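## Task

Get the 9-volt battery inside the pedal bin, then let the bin's lid fall shut.

## Robot and tools

ROBOT. Two arms in a physics simulation, left_arm and right_arm, each ending in a two-finger gripper. Calibrated base positions in the scene frame: left_arm at (+0.044, +0.354, 0) m, quat_wxyz (+1.000, 0, 0, -0.012); right_arm at (+0.042, -0.329, 0) m, quat_wxyz (+1.000, 0, 0, +0.021). Both bases have +z pointing up. Joint ranges (rad), base to hand: waist -2.618 to 3.054, shoulder 0.000 to 3.142, elbow 0.000 to 3.142 (straight at 2.901), wrist pitch -1.571 to 1.571, wrist yaw -1.571 to 1.571, wrist roll -2.094 to 2.094.

FRAMES. The scene frame has its origin on the table surface halfway between the nominal bases, +x out across the table, +z up, and left_arm on the +y side (arm names do not match image left/right). Every hand pose, velocity, target and wrist camera pose is given in that arm's own base frame, not the scene frame. Fixed cameras and the table use the scene frame. The gripper's fingers extend along its +z axis and separate along its y axis; the reported end_effector_position sits between the pads, roughly 1 cm short of the fingertips. Reported positions and orientations may be off by a few centimetres, more at long reach.

ROW FORMAT. Every pose command is a row of exactly 16 numbers covering both arms, even if one stays put: x, y, z, qw, qx, qy, qz, opening for left_arm, then the same eight for right_arm. x, y, z are an absolute target for the end_effector_position in metres, and qw..qz an absolute orientation (w first), both in that arm's base frame. Opening runs from -1 (closed) to +1 (fully open, 0.094 m); it is an absolute command, and 0 means half-open, not 'unchanged'. To keep an arm still, resend exactly the pose and opening from the last result before it stopped; to keep an orientation, repeat the same quaternion rather than the drifted reported one.

TOOLS.
execute_actions(actions, cameras): actions is a list of actions; each action is a list of up to 15 rows, each row run for one 1/30 s control step, the last row held to fill 15 steps. A target more than 0.6 m from that gripper's current position along any gripper axis gets the action refused for both arms. An empty list just reports state and images.
move(target, speed, blend, opening_speed, blocking, cameras): target is one 16-number row or a list of up to 15 rows, absolute base-frame poses, followed on straight paths, all arms finishing together, capped at 10 s total. speed is m/s, 0.002 to 2.9 (default 0.25), one value or one per target; rotation is capped at twice that in rad/s. blend (m) rounds corners of a list. opening_speed (units per second on the -1..+1 scale, at least 0.2) ramps the fingers; use a low value when gripping something fragile. blocking=false returns after about 0.5 s while the move continues; a new move replaces it. The result adds a 'move:' line: done, off_target, moving, held or fault, plus limits (paced = clipped pose, held = steps withheld). done means within 10 mm and 2 degrees; neither done nor off_target tells you about contact.
wait(seconds, cameras): 0 to 10 s with the arms holding their commands; a running move continues.
stop(cameras): brakes the current move; needs braking room.
zoom_image(camera, region): region [x0, y0, x1, y1] pixels from the top-left corner, at most 504x504, of the newest full image from cam_head_left, cam_head_right, cam_left_wrist or cam_right_wrist (all 672x504).
finished_scene(scene): ends the current scene (give its number); irreversible. The goal must hold with the robot not touching anything.
cameras argument: ["all"], [] for none, or names; omitted means all for an empty action list, otherwise none. Unknown names invalidate the call.

READING RESULTS. 'Hand target' is where each arm is being driven after an action; it can fall short of your command, so send the remainder next. grip_measured uses the opening scale; empty it reads up to about 2.7 mm wide; squeezing a hard part it reads a few mm narrower than the part. There is no visible stop at contact; full force (roughly 50 to 64 N per pad) comes about 0.05 below first-touch reading (0.11 for small or round parts). Release by commanding well above grip_measured. Joint torques include gravity and friction, with joints 1 to 3 wrapping at ±28 N m. Friction alone can leave a hand a centimetre or more off target. The controller limits each step's orientation change to 40 degrees from the measured one.

CAUTIONS. Do not drop parts, release them while moving, slam, hit hard or push hard; anything left off the table fails the task. Loose objects may get nudged occasionally. Faster moves strike harder and targets beyond contact press harder. Never let the arms or grippers collide or one gripper close on the other's fingers. Steer paths around an arm's own base, not close past it, to avoid shoulder posture flips. Holding loads, stretched poses or pushing at unreachable targets heats motors: MOTOR HOT appears at 75 °C, at 90 °C the arm folds and idles, at 100 °C it goes limp. Thinking time lets the scene keep running.

Each tool is called after "Call:" as name([rows], argument=value, ...), one row to a line, values as JSON.

## Session

Call:
execute_actions(actions=[])

Scene clock: 0.00 s.
left_arm: end_effector_position=(+0.3825, +0.0022, +0.1424) grip_measured=+1.000 end_effector_quat_wxyz=(+0.680, -0.017, +0.733, +0.016) | right_arm: end_effector_position=(+0.3770, -0.0132, +0.1415) grip_measured=+1.000 end_effector_quat_wxyz=(+0.681, +0.045, +0.730, -0.051)
Joint positions: left_arm=[-0.034 1.548 0.237 1.235 -0.08 -0.006 0.094] | right_arm=[0.049 1.551 0.218 1.263 0.185 0 0.094]
Joint velocities: within noise
Joint torques (N m): no reading
Motor temperatures (°C): left_arm=[23 25 25 21 23 22 22] | right_arm=[21 23 25 21 19 22 23]
Heat: left arm: 25 °C; right arm: 25 °C.
Hand target: left_arm +0.3836, +0.0022, +0.1460; +0.683, -0.017, +0.730, +0.016 | right_arm +0.3784, -0.0132, +0.1471; +0.687, +0.046, +0.724, -0.050
Tool commands: left_gripper/opening=+1.0 right_gripper/opening=+1.0
camera_calibration:
cam_left_wrist: T_world_to_cam=[[0.0471676, -0.998309, 0.0339691, -0.023463], [-0.379532, -0.0493678, -0.92386, 0.313287], [0.923975, 0.0306839, -0.381219, -0.193325], [0, 0, 0, 1]] pos_world=[0.298637, -0.00202505, 0.216531]
cam_right_wrist: T_world_to_cam=[[-0.172711, -0.984575, 0.0279884, 0.0425863], [-0.361294, 0.0368911, -0.931722, 0.306243], [0.916318, -0.171031, -0.362092, -0.19029], [0, 0, 0, 1]] pos_world=[0.292365, -0.00191372, 0.215239]

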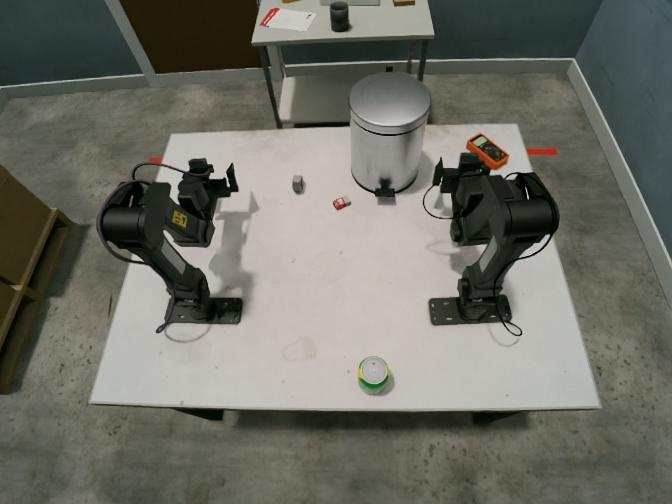

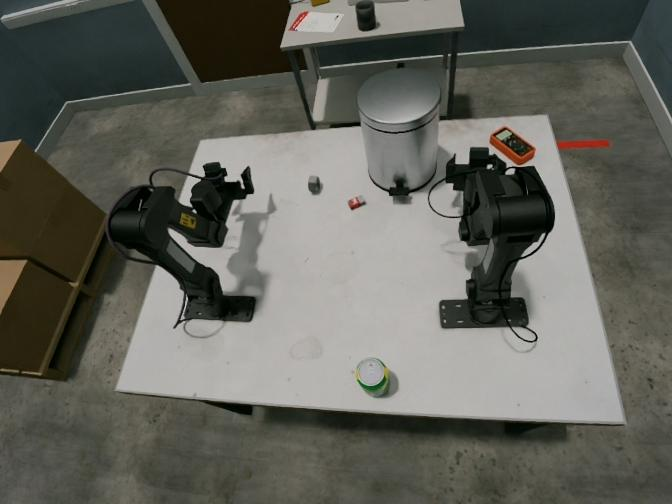

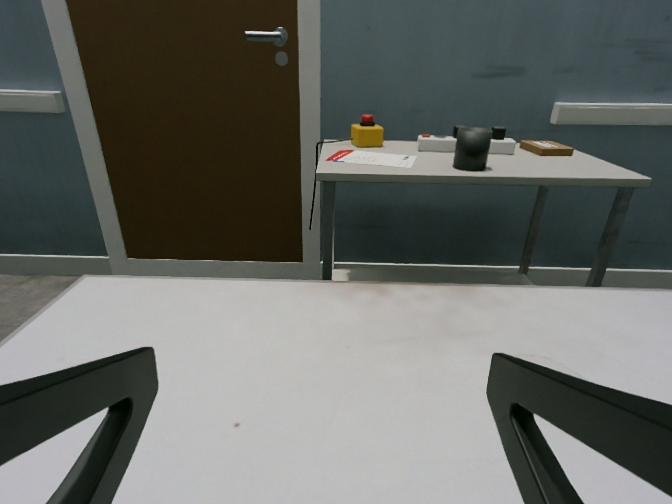

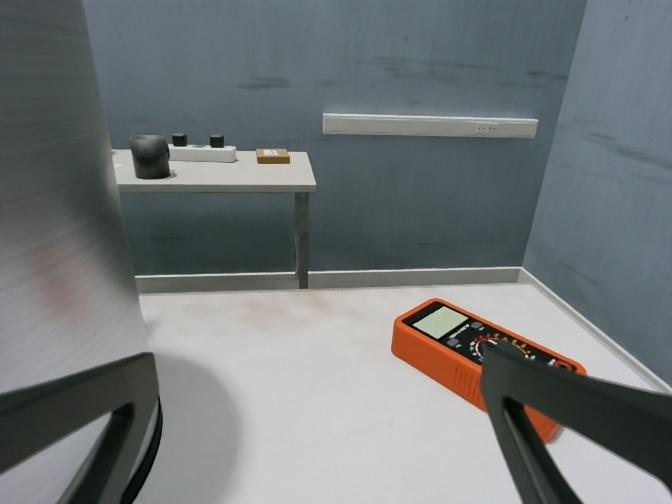

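Call:
zoom_image(camera="cam_head_left", region=[270, 150, 390, 240])

Call:
zoom_image(camera="cam_head_left", region=[320, 60, 480, 220])

Scaled by 4.200.

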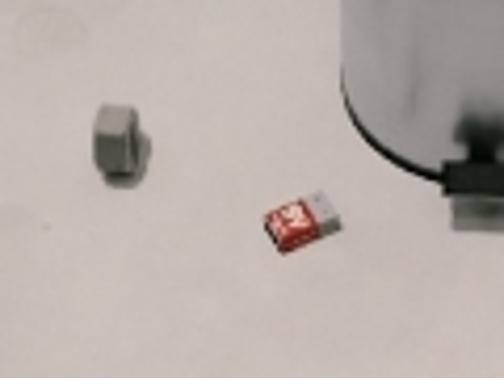

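Scaled by 3.150.

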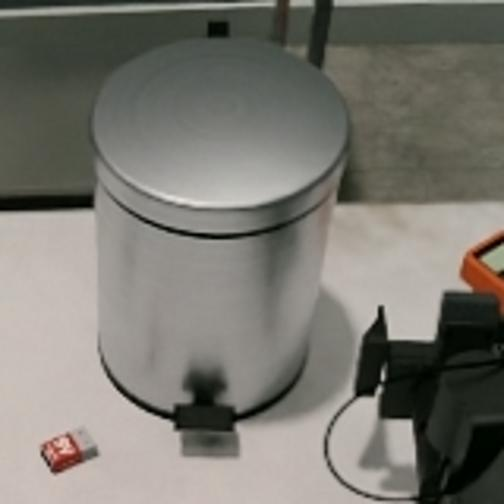

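Call:
move([
  [0.3836,0.0022,0.146,0.683,-0.017,0.73,0.016,1,0.25,0.08,0.2,0,-0.5,0.866,0,1],
  [0.3836,0.0022,0.146,0.683,-0.017,0.73,0.016,1,0.328,0.309,0.15,0,-0.834,0.552,0,0.3],
], blend=0.04, speed=0.4, cameras=["all"])

Scene clock: 34.77 s.
left_arm: end_effector_position=(+0.3825, +0.0022, +0.1424) grip_measured=+1.000 end_effector_quat_wxyz=(+0.680, -0.017, +0.733, +0.016) | right_arm: end_effector_position=(+0.3253, +0.3078, +0.1488) grip_measured=+0.303 end_effector_quat_wxyz=(-0.039, +0.832, -0.553, +0.009)
Joint positions: left_arm=[-0.034 1.548 0.237 1.235 -0.08 -0.006 0.094] | right_arm=[0.755 2.255 2.31 -1.546 0 -1.213 0.061]
Joint torques (N m): left_arm=[-0.12 -5.29 4.59 1.93 0 0.02] | right_arm=[-0.14 -10.51 6.86 0.42 -0.02 -0.06]
Heat: left arm: 26 °C; right arm: 26 °C.
Hand target: left_arm +0.3836, +0.0022, +0.1460; +0.683, -0.017, +0.730, +0.016 | right_arm +0.3278, +0.3087, +0.1495; -0.040, +0.833, -0.552, +0.009
Off the commanded pose: left_arm 0.004 m, 1 deg | right_arm 0.003 m, 5 deg.
joint sent to its limit (right arm) — joint 4 (wrist pitch), lower limit. The joint targets are off in orientation, not in position.
move: off_target (right_arm); target 2's new opening was sent with right_arm's hand 0.003 m and 5 deg from that target
camera_calibration:
cam_left_wrist: T_world_to_cam=[[0.0471676, -0.998309, 0.0339691, -0.023463], [-0.379532, -0.0493678, -0.92386, 0.313287], [0.923975, 0.0306839, -0.381219, -0.193325], [0, 0, 0, 1]] pos_world=[0.298637, -0.00202505, 0.216531]
cam_right_wrist: T_world_to_cam=[[0.912059, 0.393948, 0.113817, -0.440427], [0.353096, -0.89563, 0.270499, 0.158369], [0.208501, -0.206523, -0.955969, 0.244056], [0, 0, 0, 1]] pos_world=[0.29489, 0.365748, 0.2406]

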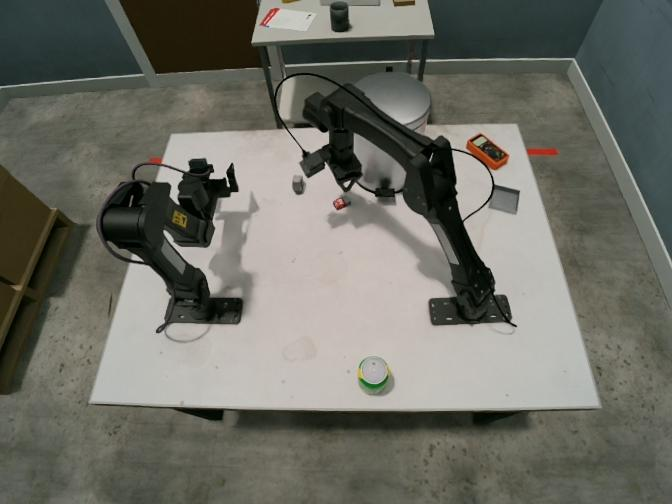

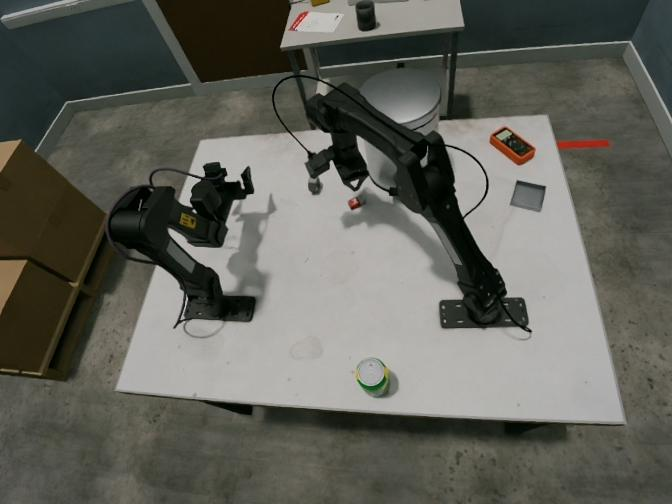

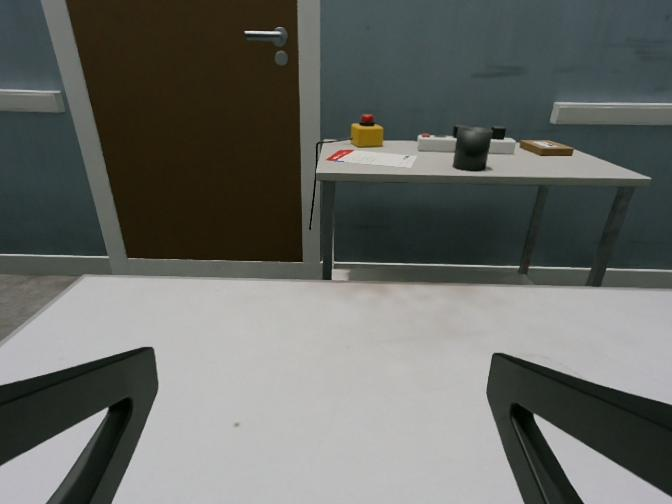

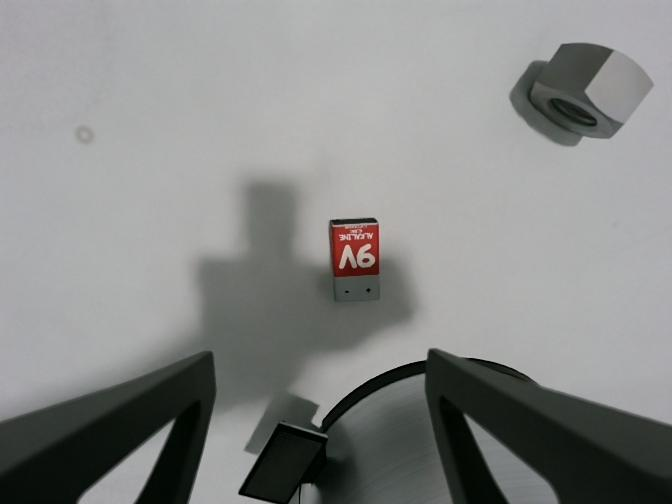

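Call:
move([
  [0.3836,0.0022,0.146,0.683,-0.017,0.73,0.016,1,0.359,0.317,0.06,0,-0.834,0.552,0,0.3],
  [0.3836,0.0022,0.146,0.683,-0.017,0.73,0.016,1,0.359,0.317,0.018,0,-0.834,0.552,0,0.3],
], speed=[0.25,0.1], cameras=["all"])

Call:
zoom_image(camera="cam_head_left", region=[270, 130, 410, 235])

Scene clock: 51.60 s.
left_arm: end_effector_position=(+0.3825, +0.0022, +0.1424) grip_measured=+1.000 end_effector_quat_wxyz=(+0.680, -0.017, +0.733, +0.016) | right_arm: end_effector_position=(+0.3585, +0.3164, +0.0196) grip_measured=+0.302 end_effector_quat_wxyz=(+0.003, +0.832, -0.554, +0.001)
Joint positions: left_arm=[-0.034 1.548 0.237 1.235 -0.08 -0.006 0.094] | right_arm=[0.722 2.478 2.185 -1.284 0.004 -1.244 0.061]
Joint torques (N m): left_arm=[-0.08 -5.33 4.56 1.93 0.01 0.02] | right_arm=[-0.05 -13.26 4.18 0.49 -0.06 -0.07]
Motor temperatures (°C): left_arm=[23 25 26 26 23 21 22] | right_arm=[21 26 27 23 19 22 23]
Heat: left arm: 26 °C; right arm: 27 °C.
Hand target: left_arm +0.3836, +0.0022, +0.1460; +0.683, -0.017, +0.730, +0.016 | right_arm +0.3590, +0.3170, +0.0181; +0.000, +0.834, -0.552, +0.000
Off the commanded pose: left_arm 0.004 m, 1 deg | right_arm 0.002 m, 1 deg.
move: done
camera_calibration:
cam_left_wrist: T_world_to_cam=[[0.0471676, -0.998309, 0.0339691, -0.023463], [-0.379532, -0.0493678, -0.92386, 0.313287], [0.923975, 0.0306839, -0.381219, -0.193325], [0, 0, 0, 1]] pos_world=[0.298637, -0.00202505, 0.216531]
cam_right_wrist: T_world_to_cam=[[0.917145, 0.397033, 0.0347859, -0.460646], [0.368868, -0.878646, 0.303179, 0.177589], [0.150937, -0.265228, -0.952298, 0.154502], [0, 0, 0, 1]] pos_world=[0.333652, 0.379908, 0.109315]

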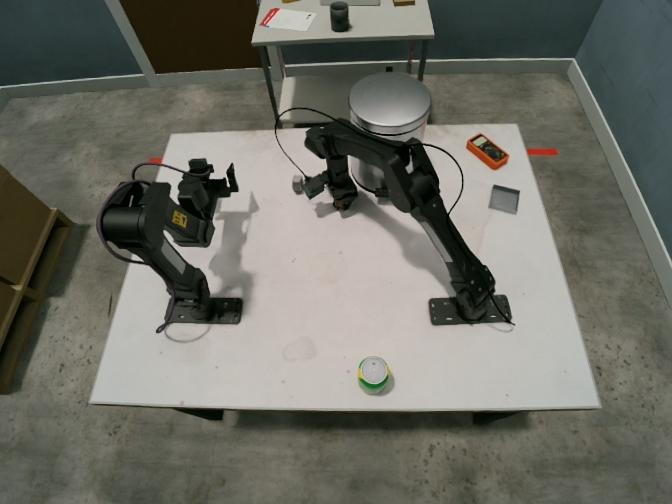

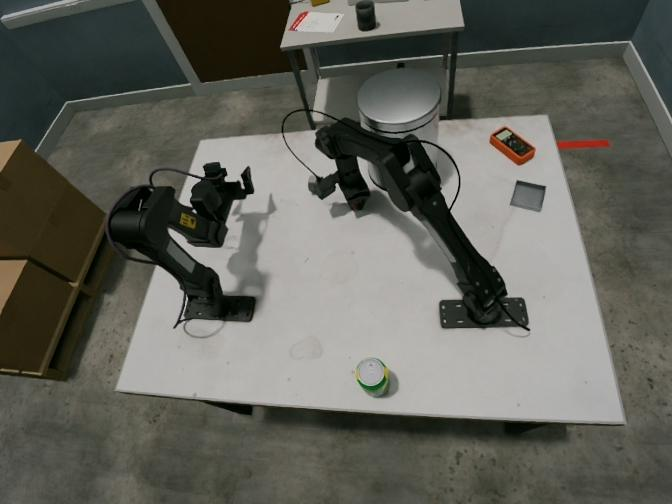

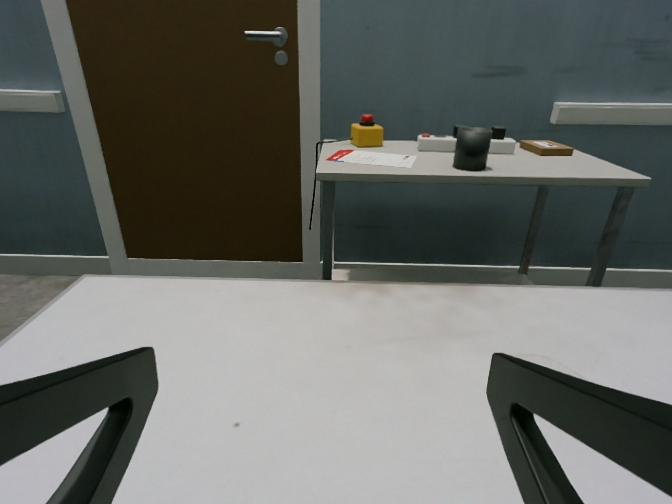

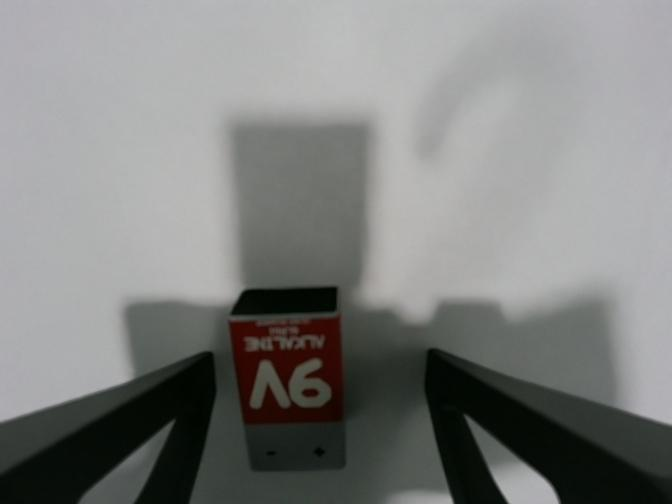

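Scaled by 3.600.

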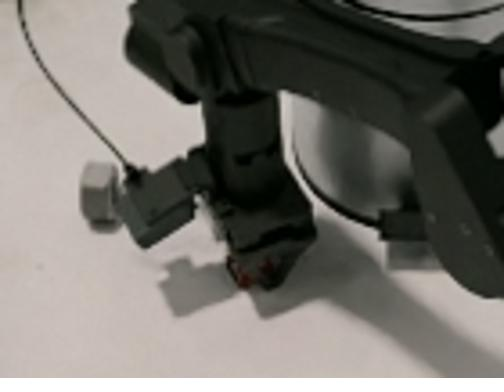

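Call:
move([
  [0.3836,0.0022,0.146,0.683,-0.017,0.73,0.016,1,0.351,0.313,0.014,0,-0.834,0.552,0,0.3],
  [0.3836,0.0022,0.146,0.683,-0.017,0.73,0.016,-1,0.351,0.313,0.014,0,-0.834,0.552,0,-0.6],
], opening_speed=0.7, cameras=["cam_right_wrist"])

Scene clock: 62.30 s.
left_arm: end_effector_position=(+0.3825, +0.0022, +0.1424) grip_measured=-0.995 end_effector_quat_wxyz=(+0.680, -0.017, +0.733, +0.016) | right_arm: end_effector_position=(+0.3607, +0.3173, +0.0177) grip_measured=-0.457 end_effector_quat_wxyz=(-0.015, +0.832, -0.554, +0.008)
Joint positions: left_arm=[-0.034 1.548 0.237 1.235 -0.08 -0.006 0] | right_arm=[0.722 2.437 2.102 -1.203 0.008 -1.244 0.026]
Joint torques (N m): left_arm=[-0.05 -5.3 4.57 1.93 0 0.02] | right_arm=[0.34 -13.3 3.26 0.29 -0.1 -0.01]
Heat: left arm: 26 °C; right arm: 28 °C.
Hand target: left_arm +0.3836, +0.0022, +0.1460; +0.683, -0.017, +0.730, +0.016 | right_arm +0.3511, +0.3130, +0.0141; +0.000, +0.834, -0.552, +0.000
Off the commanded pose: left_arm 0.004 m, 1 deg | right_arm 0.011 m, 2 deg.
move: off_target (right_arm)
camera_calibration:
cam_right_wrist: T_world_to_cam=[[0.91542, 0.395745, 0.0734356, -0.462532], [0.359157, -0.885492, 0.294805, 0.183947], [0.181694, -0.243495, -0.952732, 0.134682], [0, 0, 0, 1]] pos_world=[0.332874, 0.378723, 0.108054]
Images, in order (width x height): cam_right_wrist 672x504.

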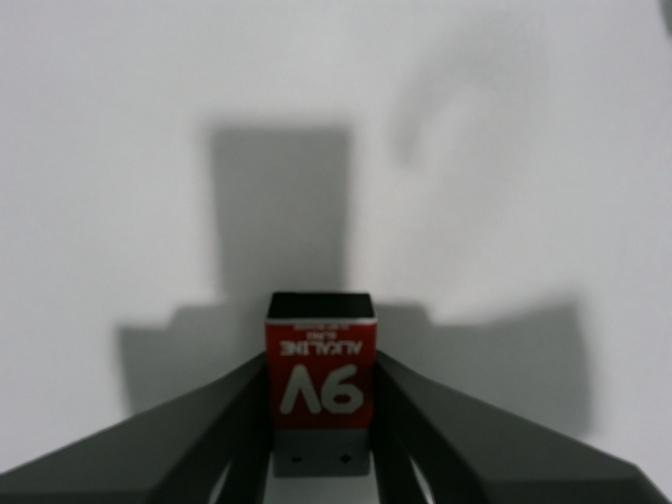

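Call:
move([
  [0.3836,0.0022,0.146,0.683,-0.017,0.73,0.016,-1,0.34,0.30,0.15,0,-0.834,0.552,0,-0.6],
  [0.3836,0.0022,0.146,0.683,-0.017,0.73,0.016,-1,0.23,0.06,0.34,0.213,-0.17,0.961,0.038,-0.6],
  [0.31,-0.38,0.20,0.344,0.405,0.831,-0.168,-1,0.28,0.06,0.38,0.213,-0.17,0.961,0.038,-0.6],
], speed=0.4, blend=0.04, cameras=["all"])

Scene clock: 81.83 s.
left_arm: end_effector_position=(+0.3072, -0.3751, +0.1944) grip_measured=-0.995 end_effector_quat_wxyz=(+0.342, +0.406, +0.832, -0.163) | right_arm: end_effector_position=(+0.2782, +0.0595, +0.3722) grip_measured=-0.457 end_effector_quat_wxyz=(+0.315, -0.159, +0.935, +0.035)
Joint positions: left_arm=[-0.883 1.718 1.446 -0.522 0.011 0.02 0] | right_arm=[0.163 1.392 2.021 -1.559 -0.07 -0.15 0.025]
Joint torques (N m): left_arm=[0.01 -7.95 9.11 1.46 0.08 -0.01] | right_arm=[-0.39 -2.96 5.94 1.32 -0.17 -0.06]
Heat: left arm: 27 °C; right arm: 30 °C.
Hand target: left_arm +0.3099, -0.3798, +0.2000; +0.344, +0.405, +0.830, -0.168 | right_arm +0.2799, +0.0600, +0.3793; +0.326, -0.161, +0.931, +0.039
Off the commanded pose: left_arm 0.008 m, 1 deg | right_arm 0.008 m, 12 deg.
joint read past its limit (right arm) — joint 4 (wrist pitch), lower limit.
joint sent to its limit (right arm) — joint 4 (wrist pitch), lower limit. The joint targets are off in orientation, not in position.
move: off_target (right_arm)
camera_calibration:
cam_left_wrist: T_world_to_cam=[[-0.771439, -0.636026, 0.0188141, -0.00809764], [-0.576343, 0.685908, -0.444251, 0.556997], [0.26965, -0.353556, -0.895705, 0.0645764], [0, 0, 0, 1]] pos_world=[0.297362, -0.364368, 0.30544]
cam_right_wrist: T_world_to_cam=[[0.305998, -0.949264, 0.0725494, -0.061205], [-0.88932, -0.31221, -0.334118, 0.428084], [0.339817, 0.0377198, -0.939735, 0.359124], [0, 0, 0, 1]] pos_world=[0.277396, 0.0620066, 0.484953]

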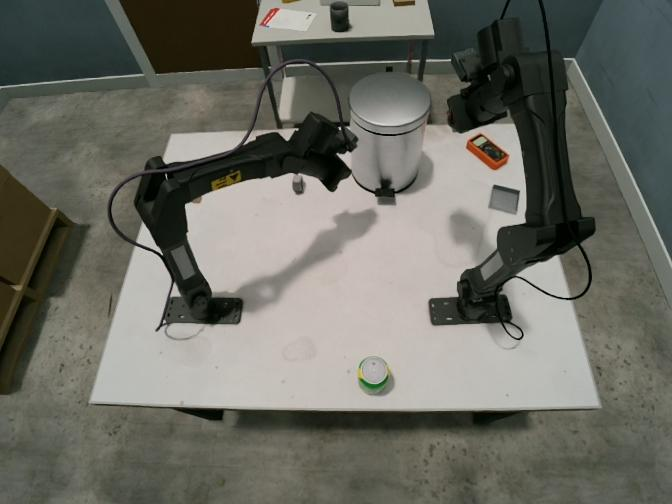

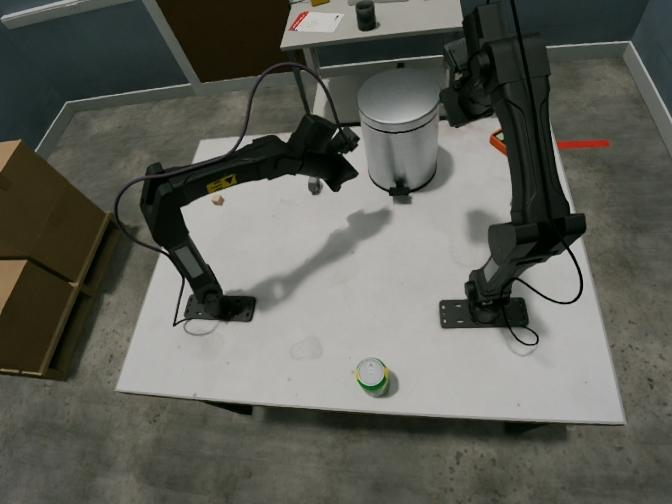

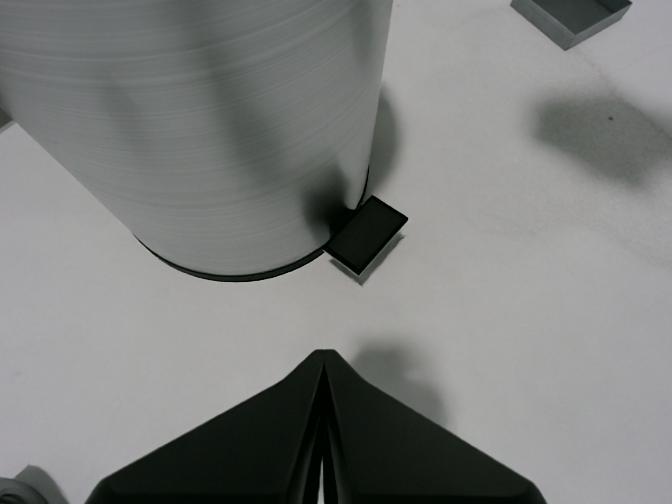

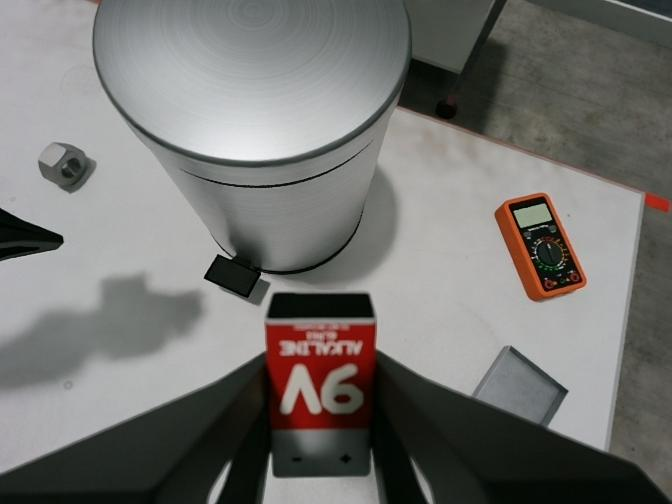

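Call:
move([
  [0.365,-0.494,0.075,0.344,0.405,0.831,-0.168,-1,0.28,0.06,0.38,0.326,-0.161,0.931,0.039,-0.6],
  [0.365,-0.494,0.018,0.344,0.405,0.831,-0.168,-1,0.28,0.06,0.38,0.326,-0.161,0.931,0.039,-0.6],
], speed=[0.25,0.06], cameras=["all"])

Scene clock: 96.50 s.
left_arm: end_effector_position=(+0.3659, -0.5087, +0.0716) grip_measured=-0.995 end_effector_quat_wxyz=(+0.389, +0.409, +0.803, -0.192) | right_arm: end_effector_position=(+0.2781, +0.0597, +0.3722) grip_measured=-0.457 end_effector_quat_wxyz=(+0.315, -0.160, +0.935, +0.036)
Joint positions: left_arm=[-0.954 2.302 1.703 -0.074 -0.019 -0.003 0] | right_arm=[0.163 1.392 2.021 -1.559 -0.072 -0.151 0.025]
Joint torques (N m): left_arm=[0.84 -8.84 4.38 1.41 -0.07 -0.22] | right_arm=[-0.49 -3.02 6.06 1.32 -0.17 -0.07]
Heat: left arm: 27 °C; right arm: 27 °C.
Hand target: left_arm +0.3628, -0.4916, +0.0200; +0.344, +0.405, +0.830, -0.168 | right_arm +0.2798, +0.0600, +0.3798; +0.327, -0.161, +0.931, +0.039
Off the commanded pose: left_arm 0.056 m, 7 deg | right_arm 0.008 m, 1 deg.
joint read past its limit (right arm) — joint 4 (wrist pitch), lower limit.
joint sent to its limit (right arm) — joint 4 (wrist pitch), lower limit. The joint targets still meet the commanded pose.
move: off_target (left_arm)
camera_calibration:
cam_left_wrist: T_world_to_cam=[[-0.79382, -0.607881, 0.0182021, -0.0229024], [-0.515882, 0.657227, -0.549471, 0.598848], [0.32205, -0.445571, -0.835315, -0.178799], [0, 0, 0, 1]] pos_world=[0.348337, -0.487169, 0.180113]
cam_right_wrist: T_world_to_cam=[[0.307777, -0.948726, 0.0720604, -0.06128], [-0.888743, -0.313706, -0.334253, 0.428091], [0.33972, 0.0388321, -0.939725, 0.359197], [0, 0, 0, 1]] pos_world=[0.277297, 0.0622084, 0.485052]

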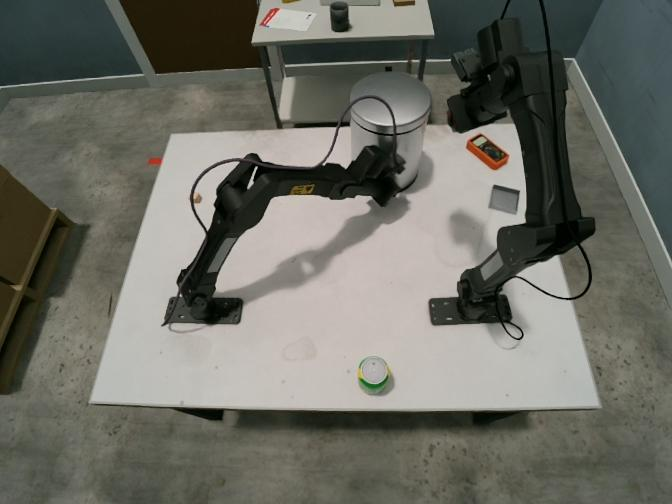

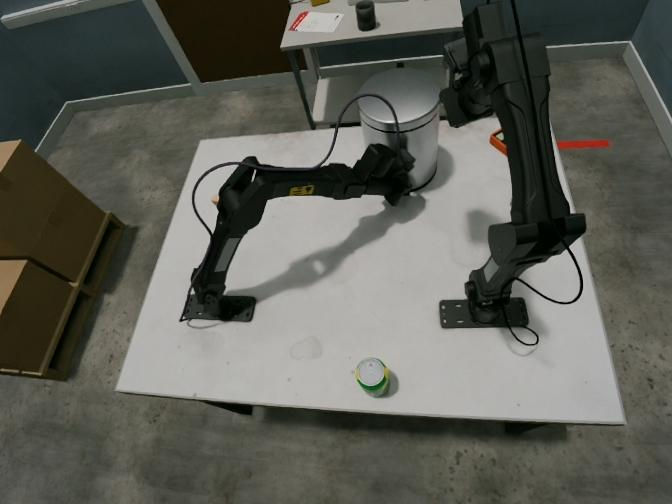

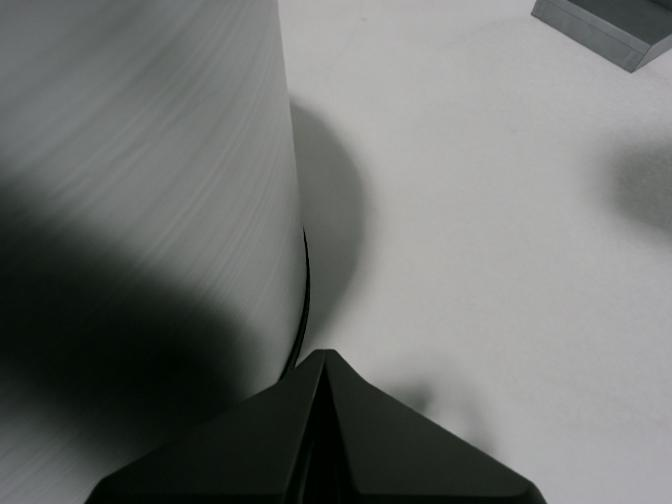

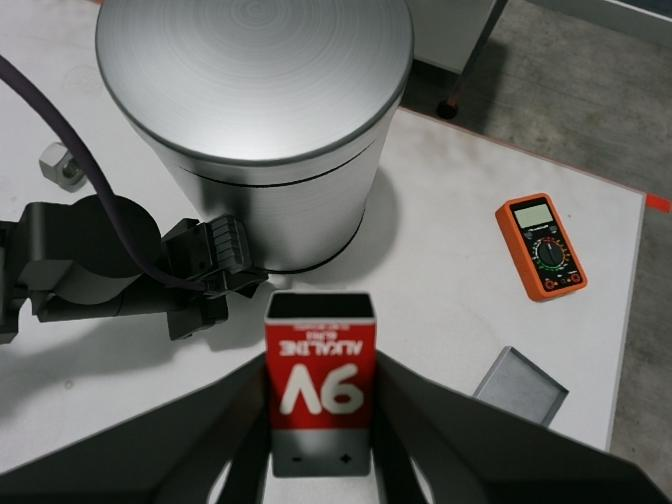

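Call:
move([
  [0.345,-0.475,0.12,0.194,0.427,0.877,-0.095,-1,0.28,0.06,0.38,0.326,-0.161,0.931,0.039,-0.6],
  [0.35,-0.479,0.095,0.194,0.427,0.877,-0.095,-1,0.28,0.06,0.38,0.326,-0.161,0.931,0.039,-0.6],
], speed=0.2, cameras=["all"])

Call:
zoom_image(camera="cam_right_wrist", region=[150, 180, 310, 340])

Scene clock: 105.70 s.
left_arm: end_effector_position=(+0.3378, -0.4833, +0.0980) grip_measured=-0.995 end_effector_quat_wxyz=(+0.192, +0.448, +0.867, -0.103) | right_arm: end_effector_position=(+0.2781, +0.0597, +0.3722) grip_measured=-0.457 end_effector_quat_wxyz=(+0.315, -0.160, +0.935, +0.036)
Joint positions: left_arm=[-0.961 2.545 2.529 -1.116 0.004 -0.009 0] | right_arm=[0.163 1.392 2.021 -1.559 -0.072 -0.151 0.025]
Joint torques (N m): left_arm=[1.31 -13.23 8.57 1 -0.17 -0.27] | right_arm=[-0.47 -3 6.02 1.33 -0.16 -0.07]
Heat: left arm: 27 °C; right arm: 27 °C.
Hand target: left_arm +0.3497, -0.4787, +0.0949; +0.196, +0.427, +0.877, -0.096 | right_arm +0.2798, +0.0600, +0.3798; +0.327, -0.161, +0.931, +0.039
Off the commanded pose: left_arm 0.013 m, 3 deg | right_arm 0.008 m, 1 deg.
joint read past its limit (right arm) — joint 4 (wrist pitch), lower limit.
joint sent to its limit (right arm) — joint 4 (wrist pitch), lower limit. The joint targets still meet the commanded pose.
move: off_target (left_arm)
camera_calibration:
cam_left_wrist: T_world_to_cam=[[-0.797939, -0.602275, 0.023607, -0.0266505], [-0.600238, 0.790458, -0.122024, 0.633174], [0.0548315, -0.111537, -0.992246, 0.130761], [0, 0, 0, 1]] pos_world=[0.35162, -0.501964, 0.207639]
cam_right_wrist: T_world_to_cam=[[0.307777, -0.948726, 0.0720604, -0.06128], [-0.888743, -0.313706, -0.334253, 0.428091], [0.33972, 0.0388321, -0.939725, 0.359197], [0, 0, 0, 1]] pos_world=[0.277297, 0.0622084, 0.485052]

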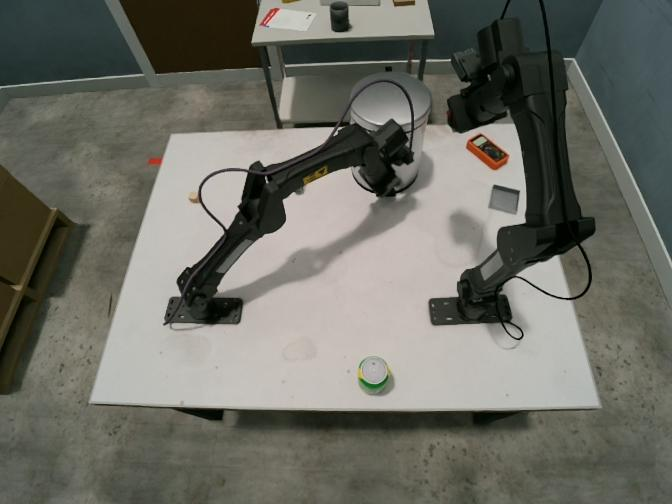

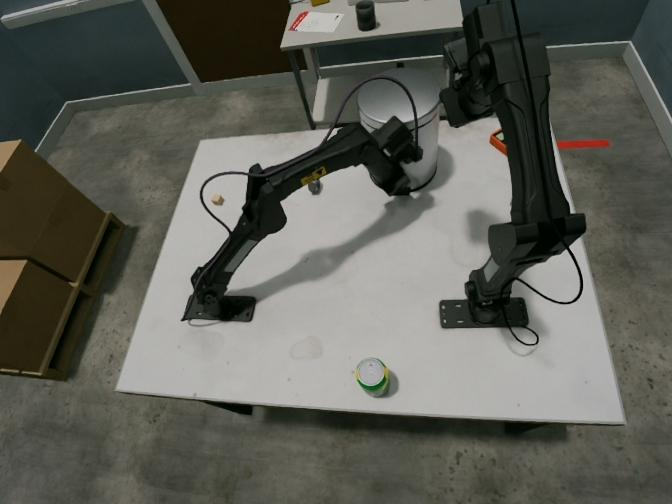

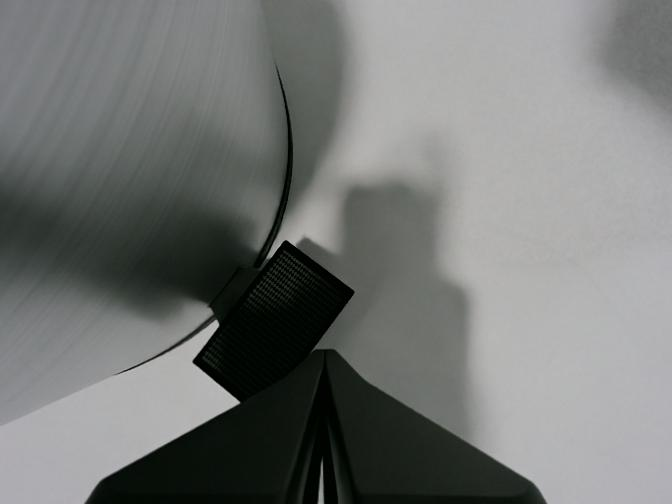

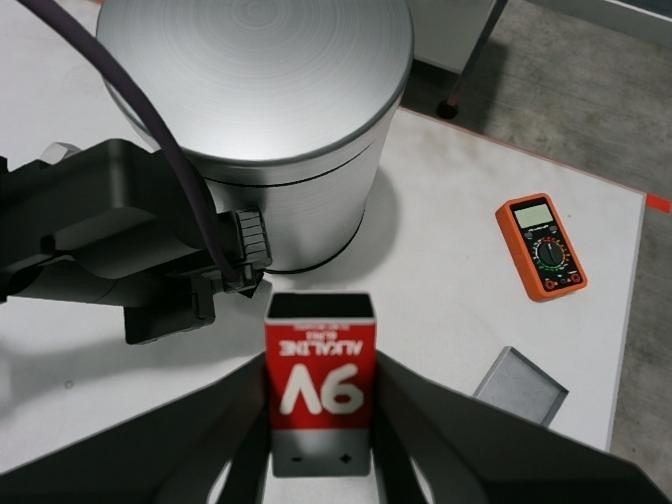

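Scaled by 3.150.

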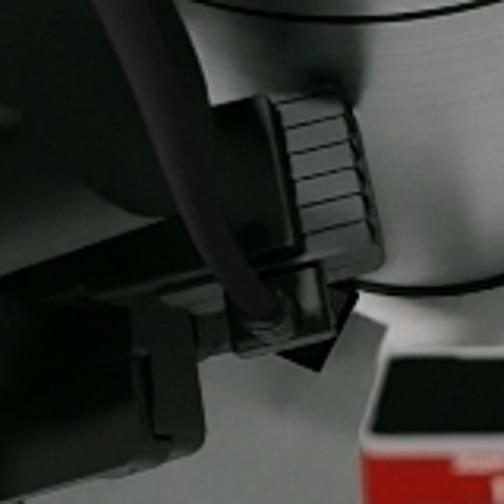

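Call:
move([
  [0.33,-0.45,0.12,0.344,0.405,0.831,-0.168,-1,0.28,0.06,0.38,0.326,-0.161,0.931,0.039,-0.6],
  [0.35,-0.473,0.085,0.344,0.405,0.831,-0.168,-1,0.28,0.06,0.38,0.326,-0.161,0.931,0.039,-0.6],
  [0.35,-0.471,0.035,0.344,0.405,0.831,-0.168,-1,0.28,0.06,0.38,0.326,-0.161,0.931,0.039,-0.6],
], speed=[0.2,0.1,0.06], cameras=["all"])

Scene clock: 120.23 s.
left_arm: end_effector_position=(+0.3380, -0.4782, +0.0658) grip_measured=-0.995 end_effector_quat_wxyz=(+0.344, +0.414, +0.820, -0.193) | right_arm: end_effector_position=(+0.2781, +0.0598, +0.3723) grip_measured=-0.457 end_effector_quat_wxyz=(+0.315, -0.160, +0.935, +0.036)
Joint positions: left_arm=[-0.951 2.187 1.552 -0.124 0.02 -0.024 0] | right_arm=[0.163 1.392 2.021 -1.559 -0.072 -0.151 0.025]
Joint torques (N m): left_arm=[0.87 -8.39 4.77 2 -0.37 0.03] | right_arm=[-0.5 -2.99 6.06 1.33 -0.17 -0.07]
Heat: left arm: 29 °C; right arm: 27 °C.
Hand target: left_arm +0.3483, -0.4691, +0.0359; +0.343, +0.405, +0.831, -0.168 | right_arm +0.2798, +0.0600, +0.3798; +0.327, -0.161, +0.931, +0.039
Off the commanded pose: left_arm 0.034 m, 3 deg | right_arm 0.008 m, 1 deg.
joint read past its limit (right arm) — joint 4 (wrist pitch), lower limit.
joint sent to its limit (right arm) — joint 4 (wrist pitch), lower limit. The joint targets still meet the commanded pose.
move: off_target (left_arm)
camera_calibration:
cam_left_wrist: T_world_to_cam=[[-0.798336, -0.59947, 0.0574103, -0.0233603], [-0.550355, 0.687564, -0.473671, 0.582369], [0.244478, -0.409745, -0.878829, -0.114841], [0, 0, 0, 1]] pos_world=[0.329937, -0.461476, 0.176267]
cam_right_wrist: T_world_to_cam=[[0.307967, -0.948684, 0.0717944, -0.061206], [-0.888712, -0.313794, -0.334251, 0.428087], [0.339628, 0.0391337, -0.939746, 0.359213], [0, 0, 0, 1]] pos_world=[0.277297, 0.0622087, 0.485052]

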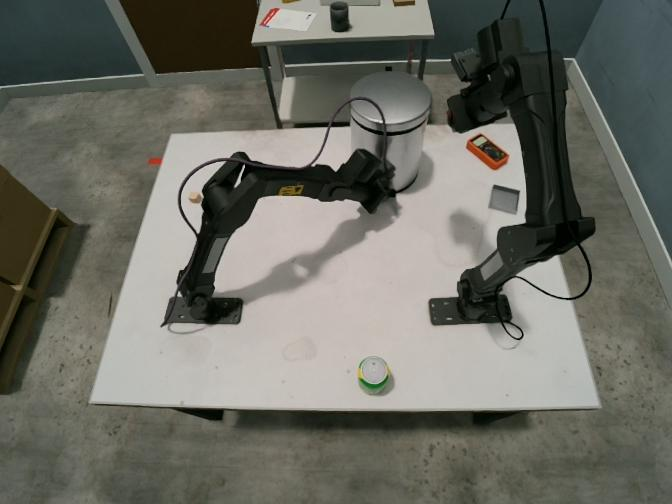

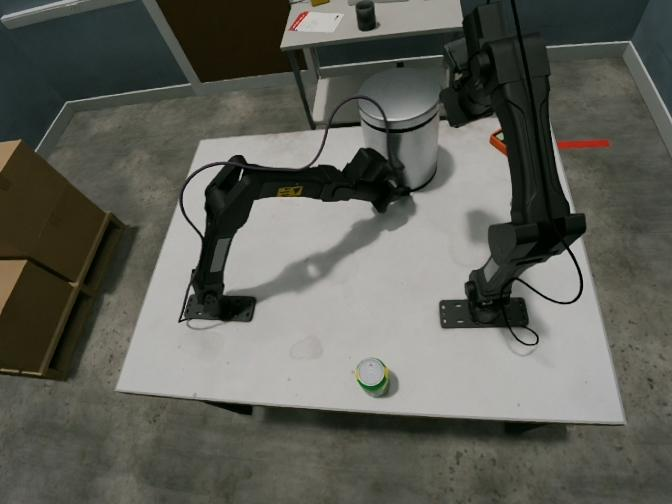

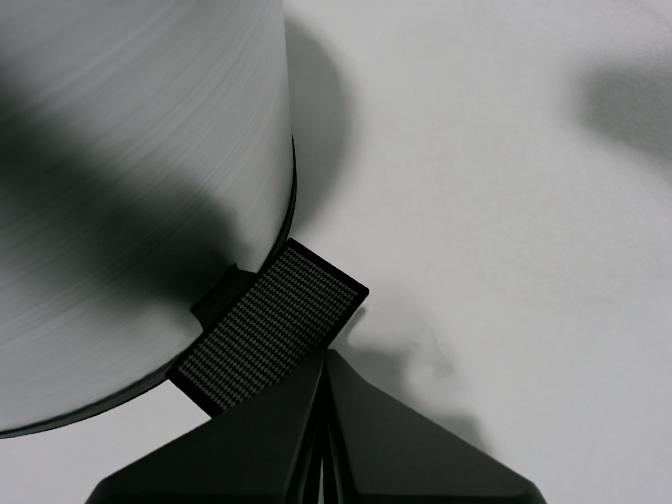

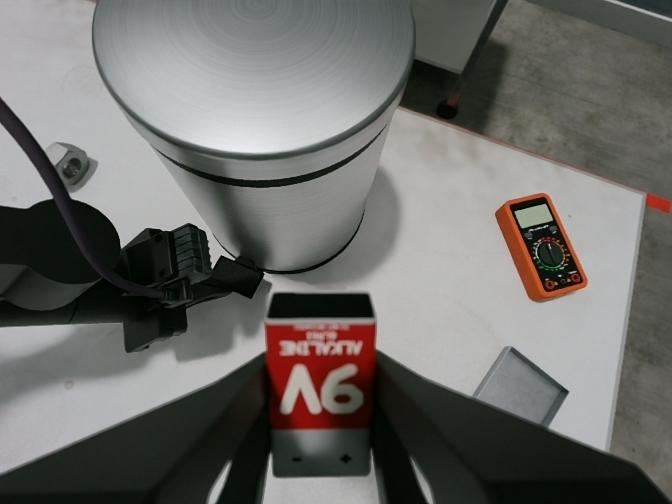

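Call:
move(target=[0.352,-0.476,-0.05,0.344,0.405,0.831,-0.168,-1,0.28,0.06,0.38,0.326,-0.161,0.931,0.039,-0.6], speed=0.08, cameras=["all"])

Scene clock: 125.53 s.
left_arm: end_effector_position=(+0.3446, -0.5132, +0.0295) grip_measured=-0.995 end_effector_quat_wxyz=(+0.404, +0.410, +0.781, -0.240) | right_arm: end_effector_position=(+0.2781, +0.0598, +0.3723) grip_measured=-0.457 end_effector_quat_wxyz=(+0.315, -0.160, +0.935, +0.036)
Joint positions: left_arm=[-0.969 2.336 1.503 0.241 0.043 -0.024 0] | right_arm=[0.163 1.392 2.021 -1.559 -0.072 -0.151 0.025]
Joint torques (N m): left_arm=[2.03 -6.87 3.47 0.95 -0.59 0.02] | right_arm=[-0.49 -2.97 6.06 1.32 -0.17 -0.07]
Heat: left arm: 28 °C; right arm: 27 °C.
Hand target: left_arm +0.3469, -0.4719, -0.0444; +0.344, +0.407, +0.829, -0.169 | right_arm +0.2798, +0.0600, +0.3798; +0.327, -0.161, +0.931, +0.039
Off the commanded pose: left_arm 0.088 m, 12 deg | right_arm 0.008 m, 1 deg.
joint read past its limit (right arm) — joint 4 (wrist pitch), lower limit.
joint sent to its limit (right arm) — joint 4 (wrist pitch), lower limit. The joint targets still meet the commanded pose.
move: off_target (left_arm)
camera_calibration:
cam_left_wrist: T_world_to_cam=[[-0.82431, -0.561411, 0.0730147, -0.00901555], [-0.481093, 0.626647, -0.613076, 0.541849], [0.298433, -0.540492, -0.786643, -0.251174], [0, 0, 0, 1]] pos_world=[0.328207, -0.480367, 0.135269]
cam_right_wrist: T_world_to_cam=[[0.307967, -0.948684, 0.0717944, -0.061206], [-0.888712, -0.313794, -0.334251, 0.428087], [0.339628, 0.0391337, -0.939746, 0.359213], [0, 0, 0, 1]] pos_world=[0.277297, 0.0622087, 0.485052]

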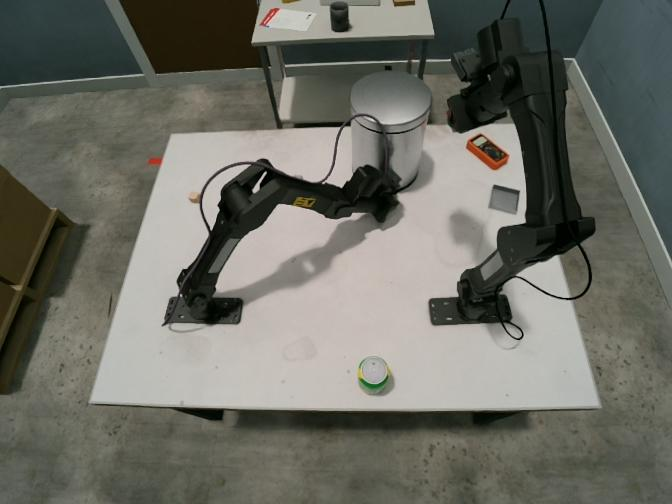

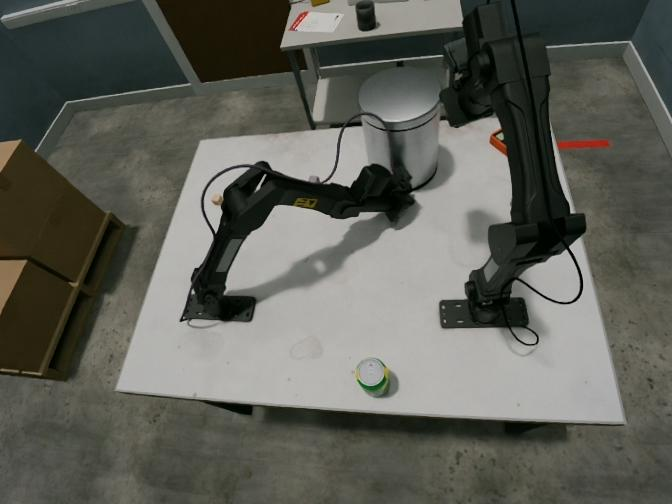

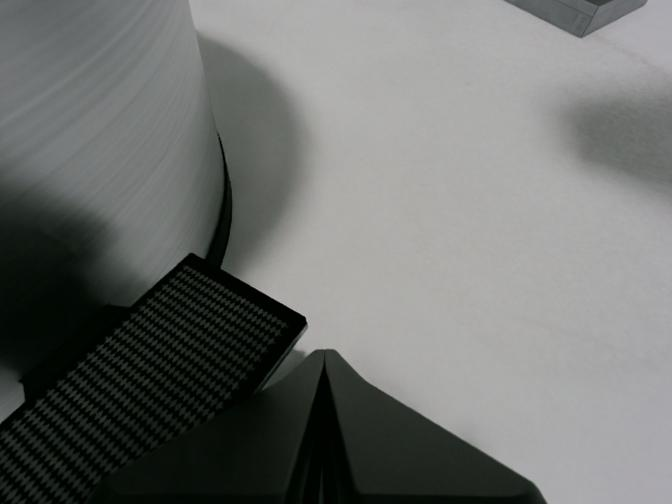

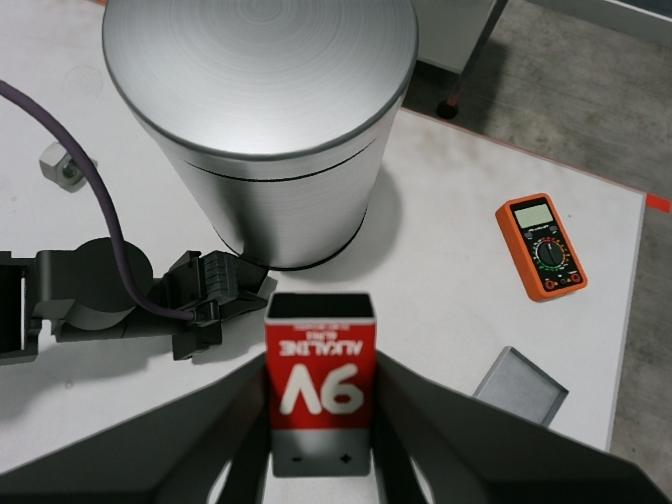

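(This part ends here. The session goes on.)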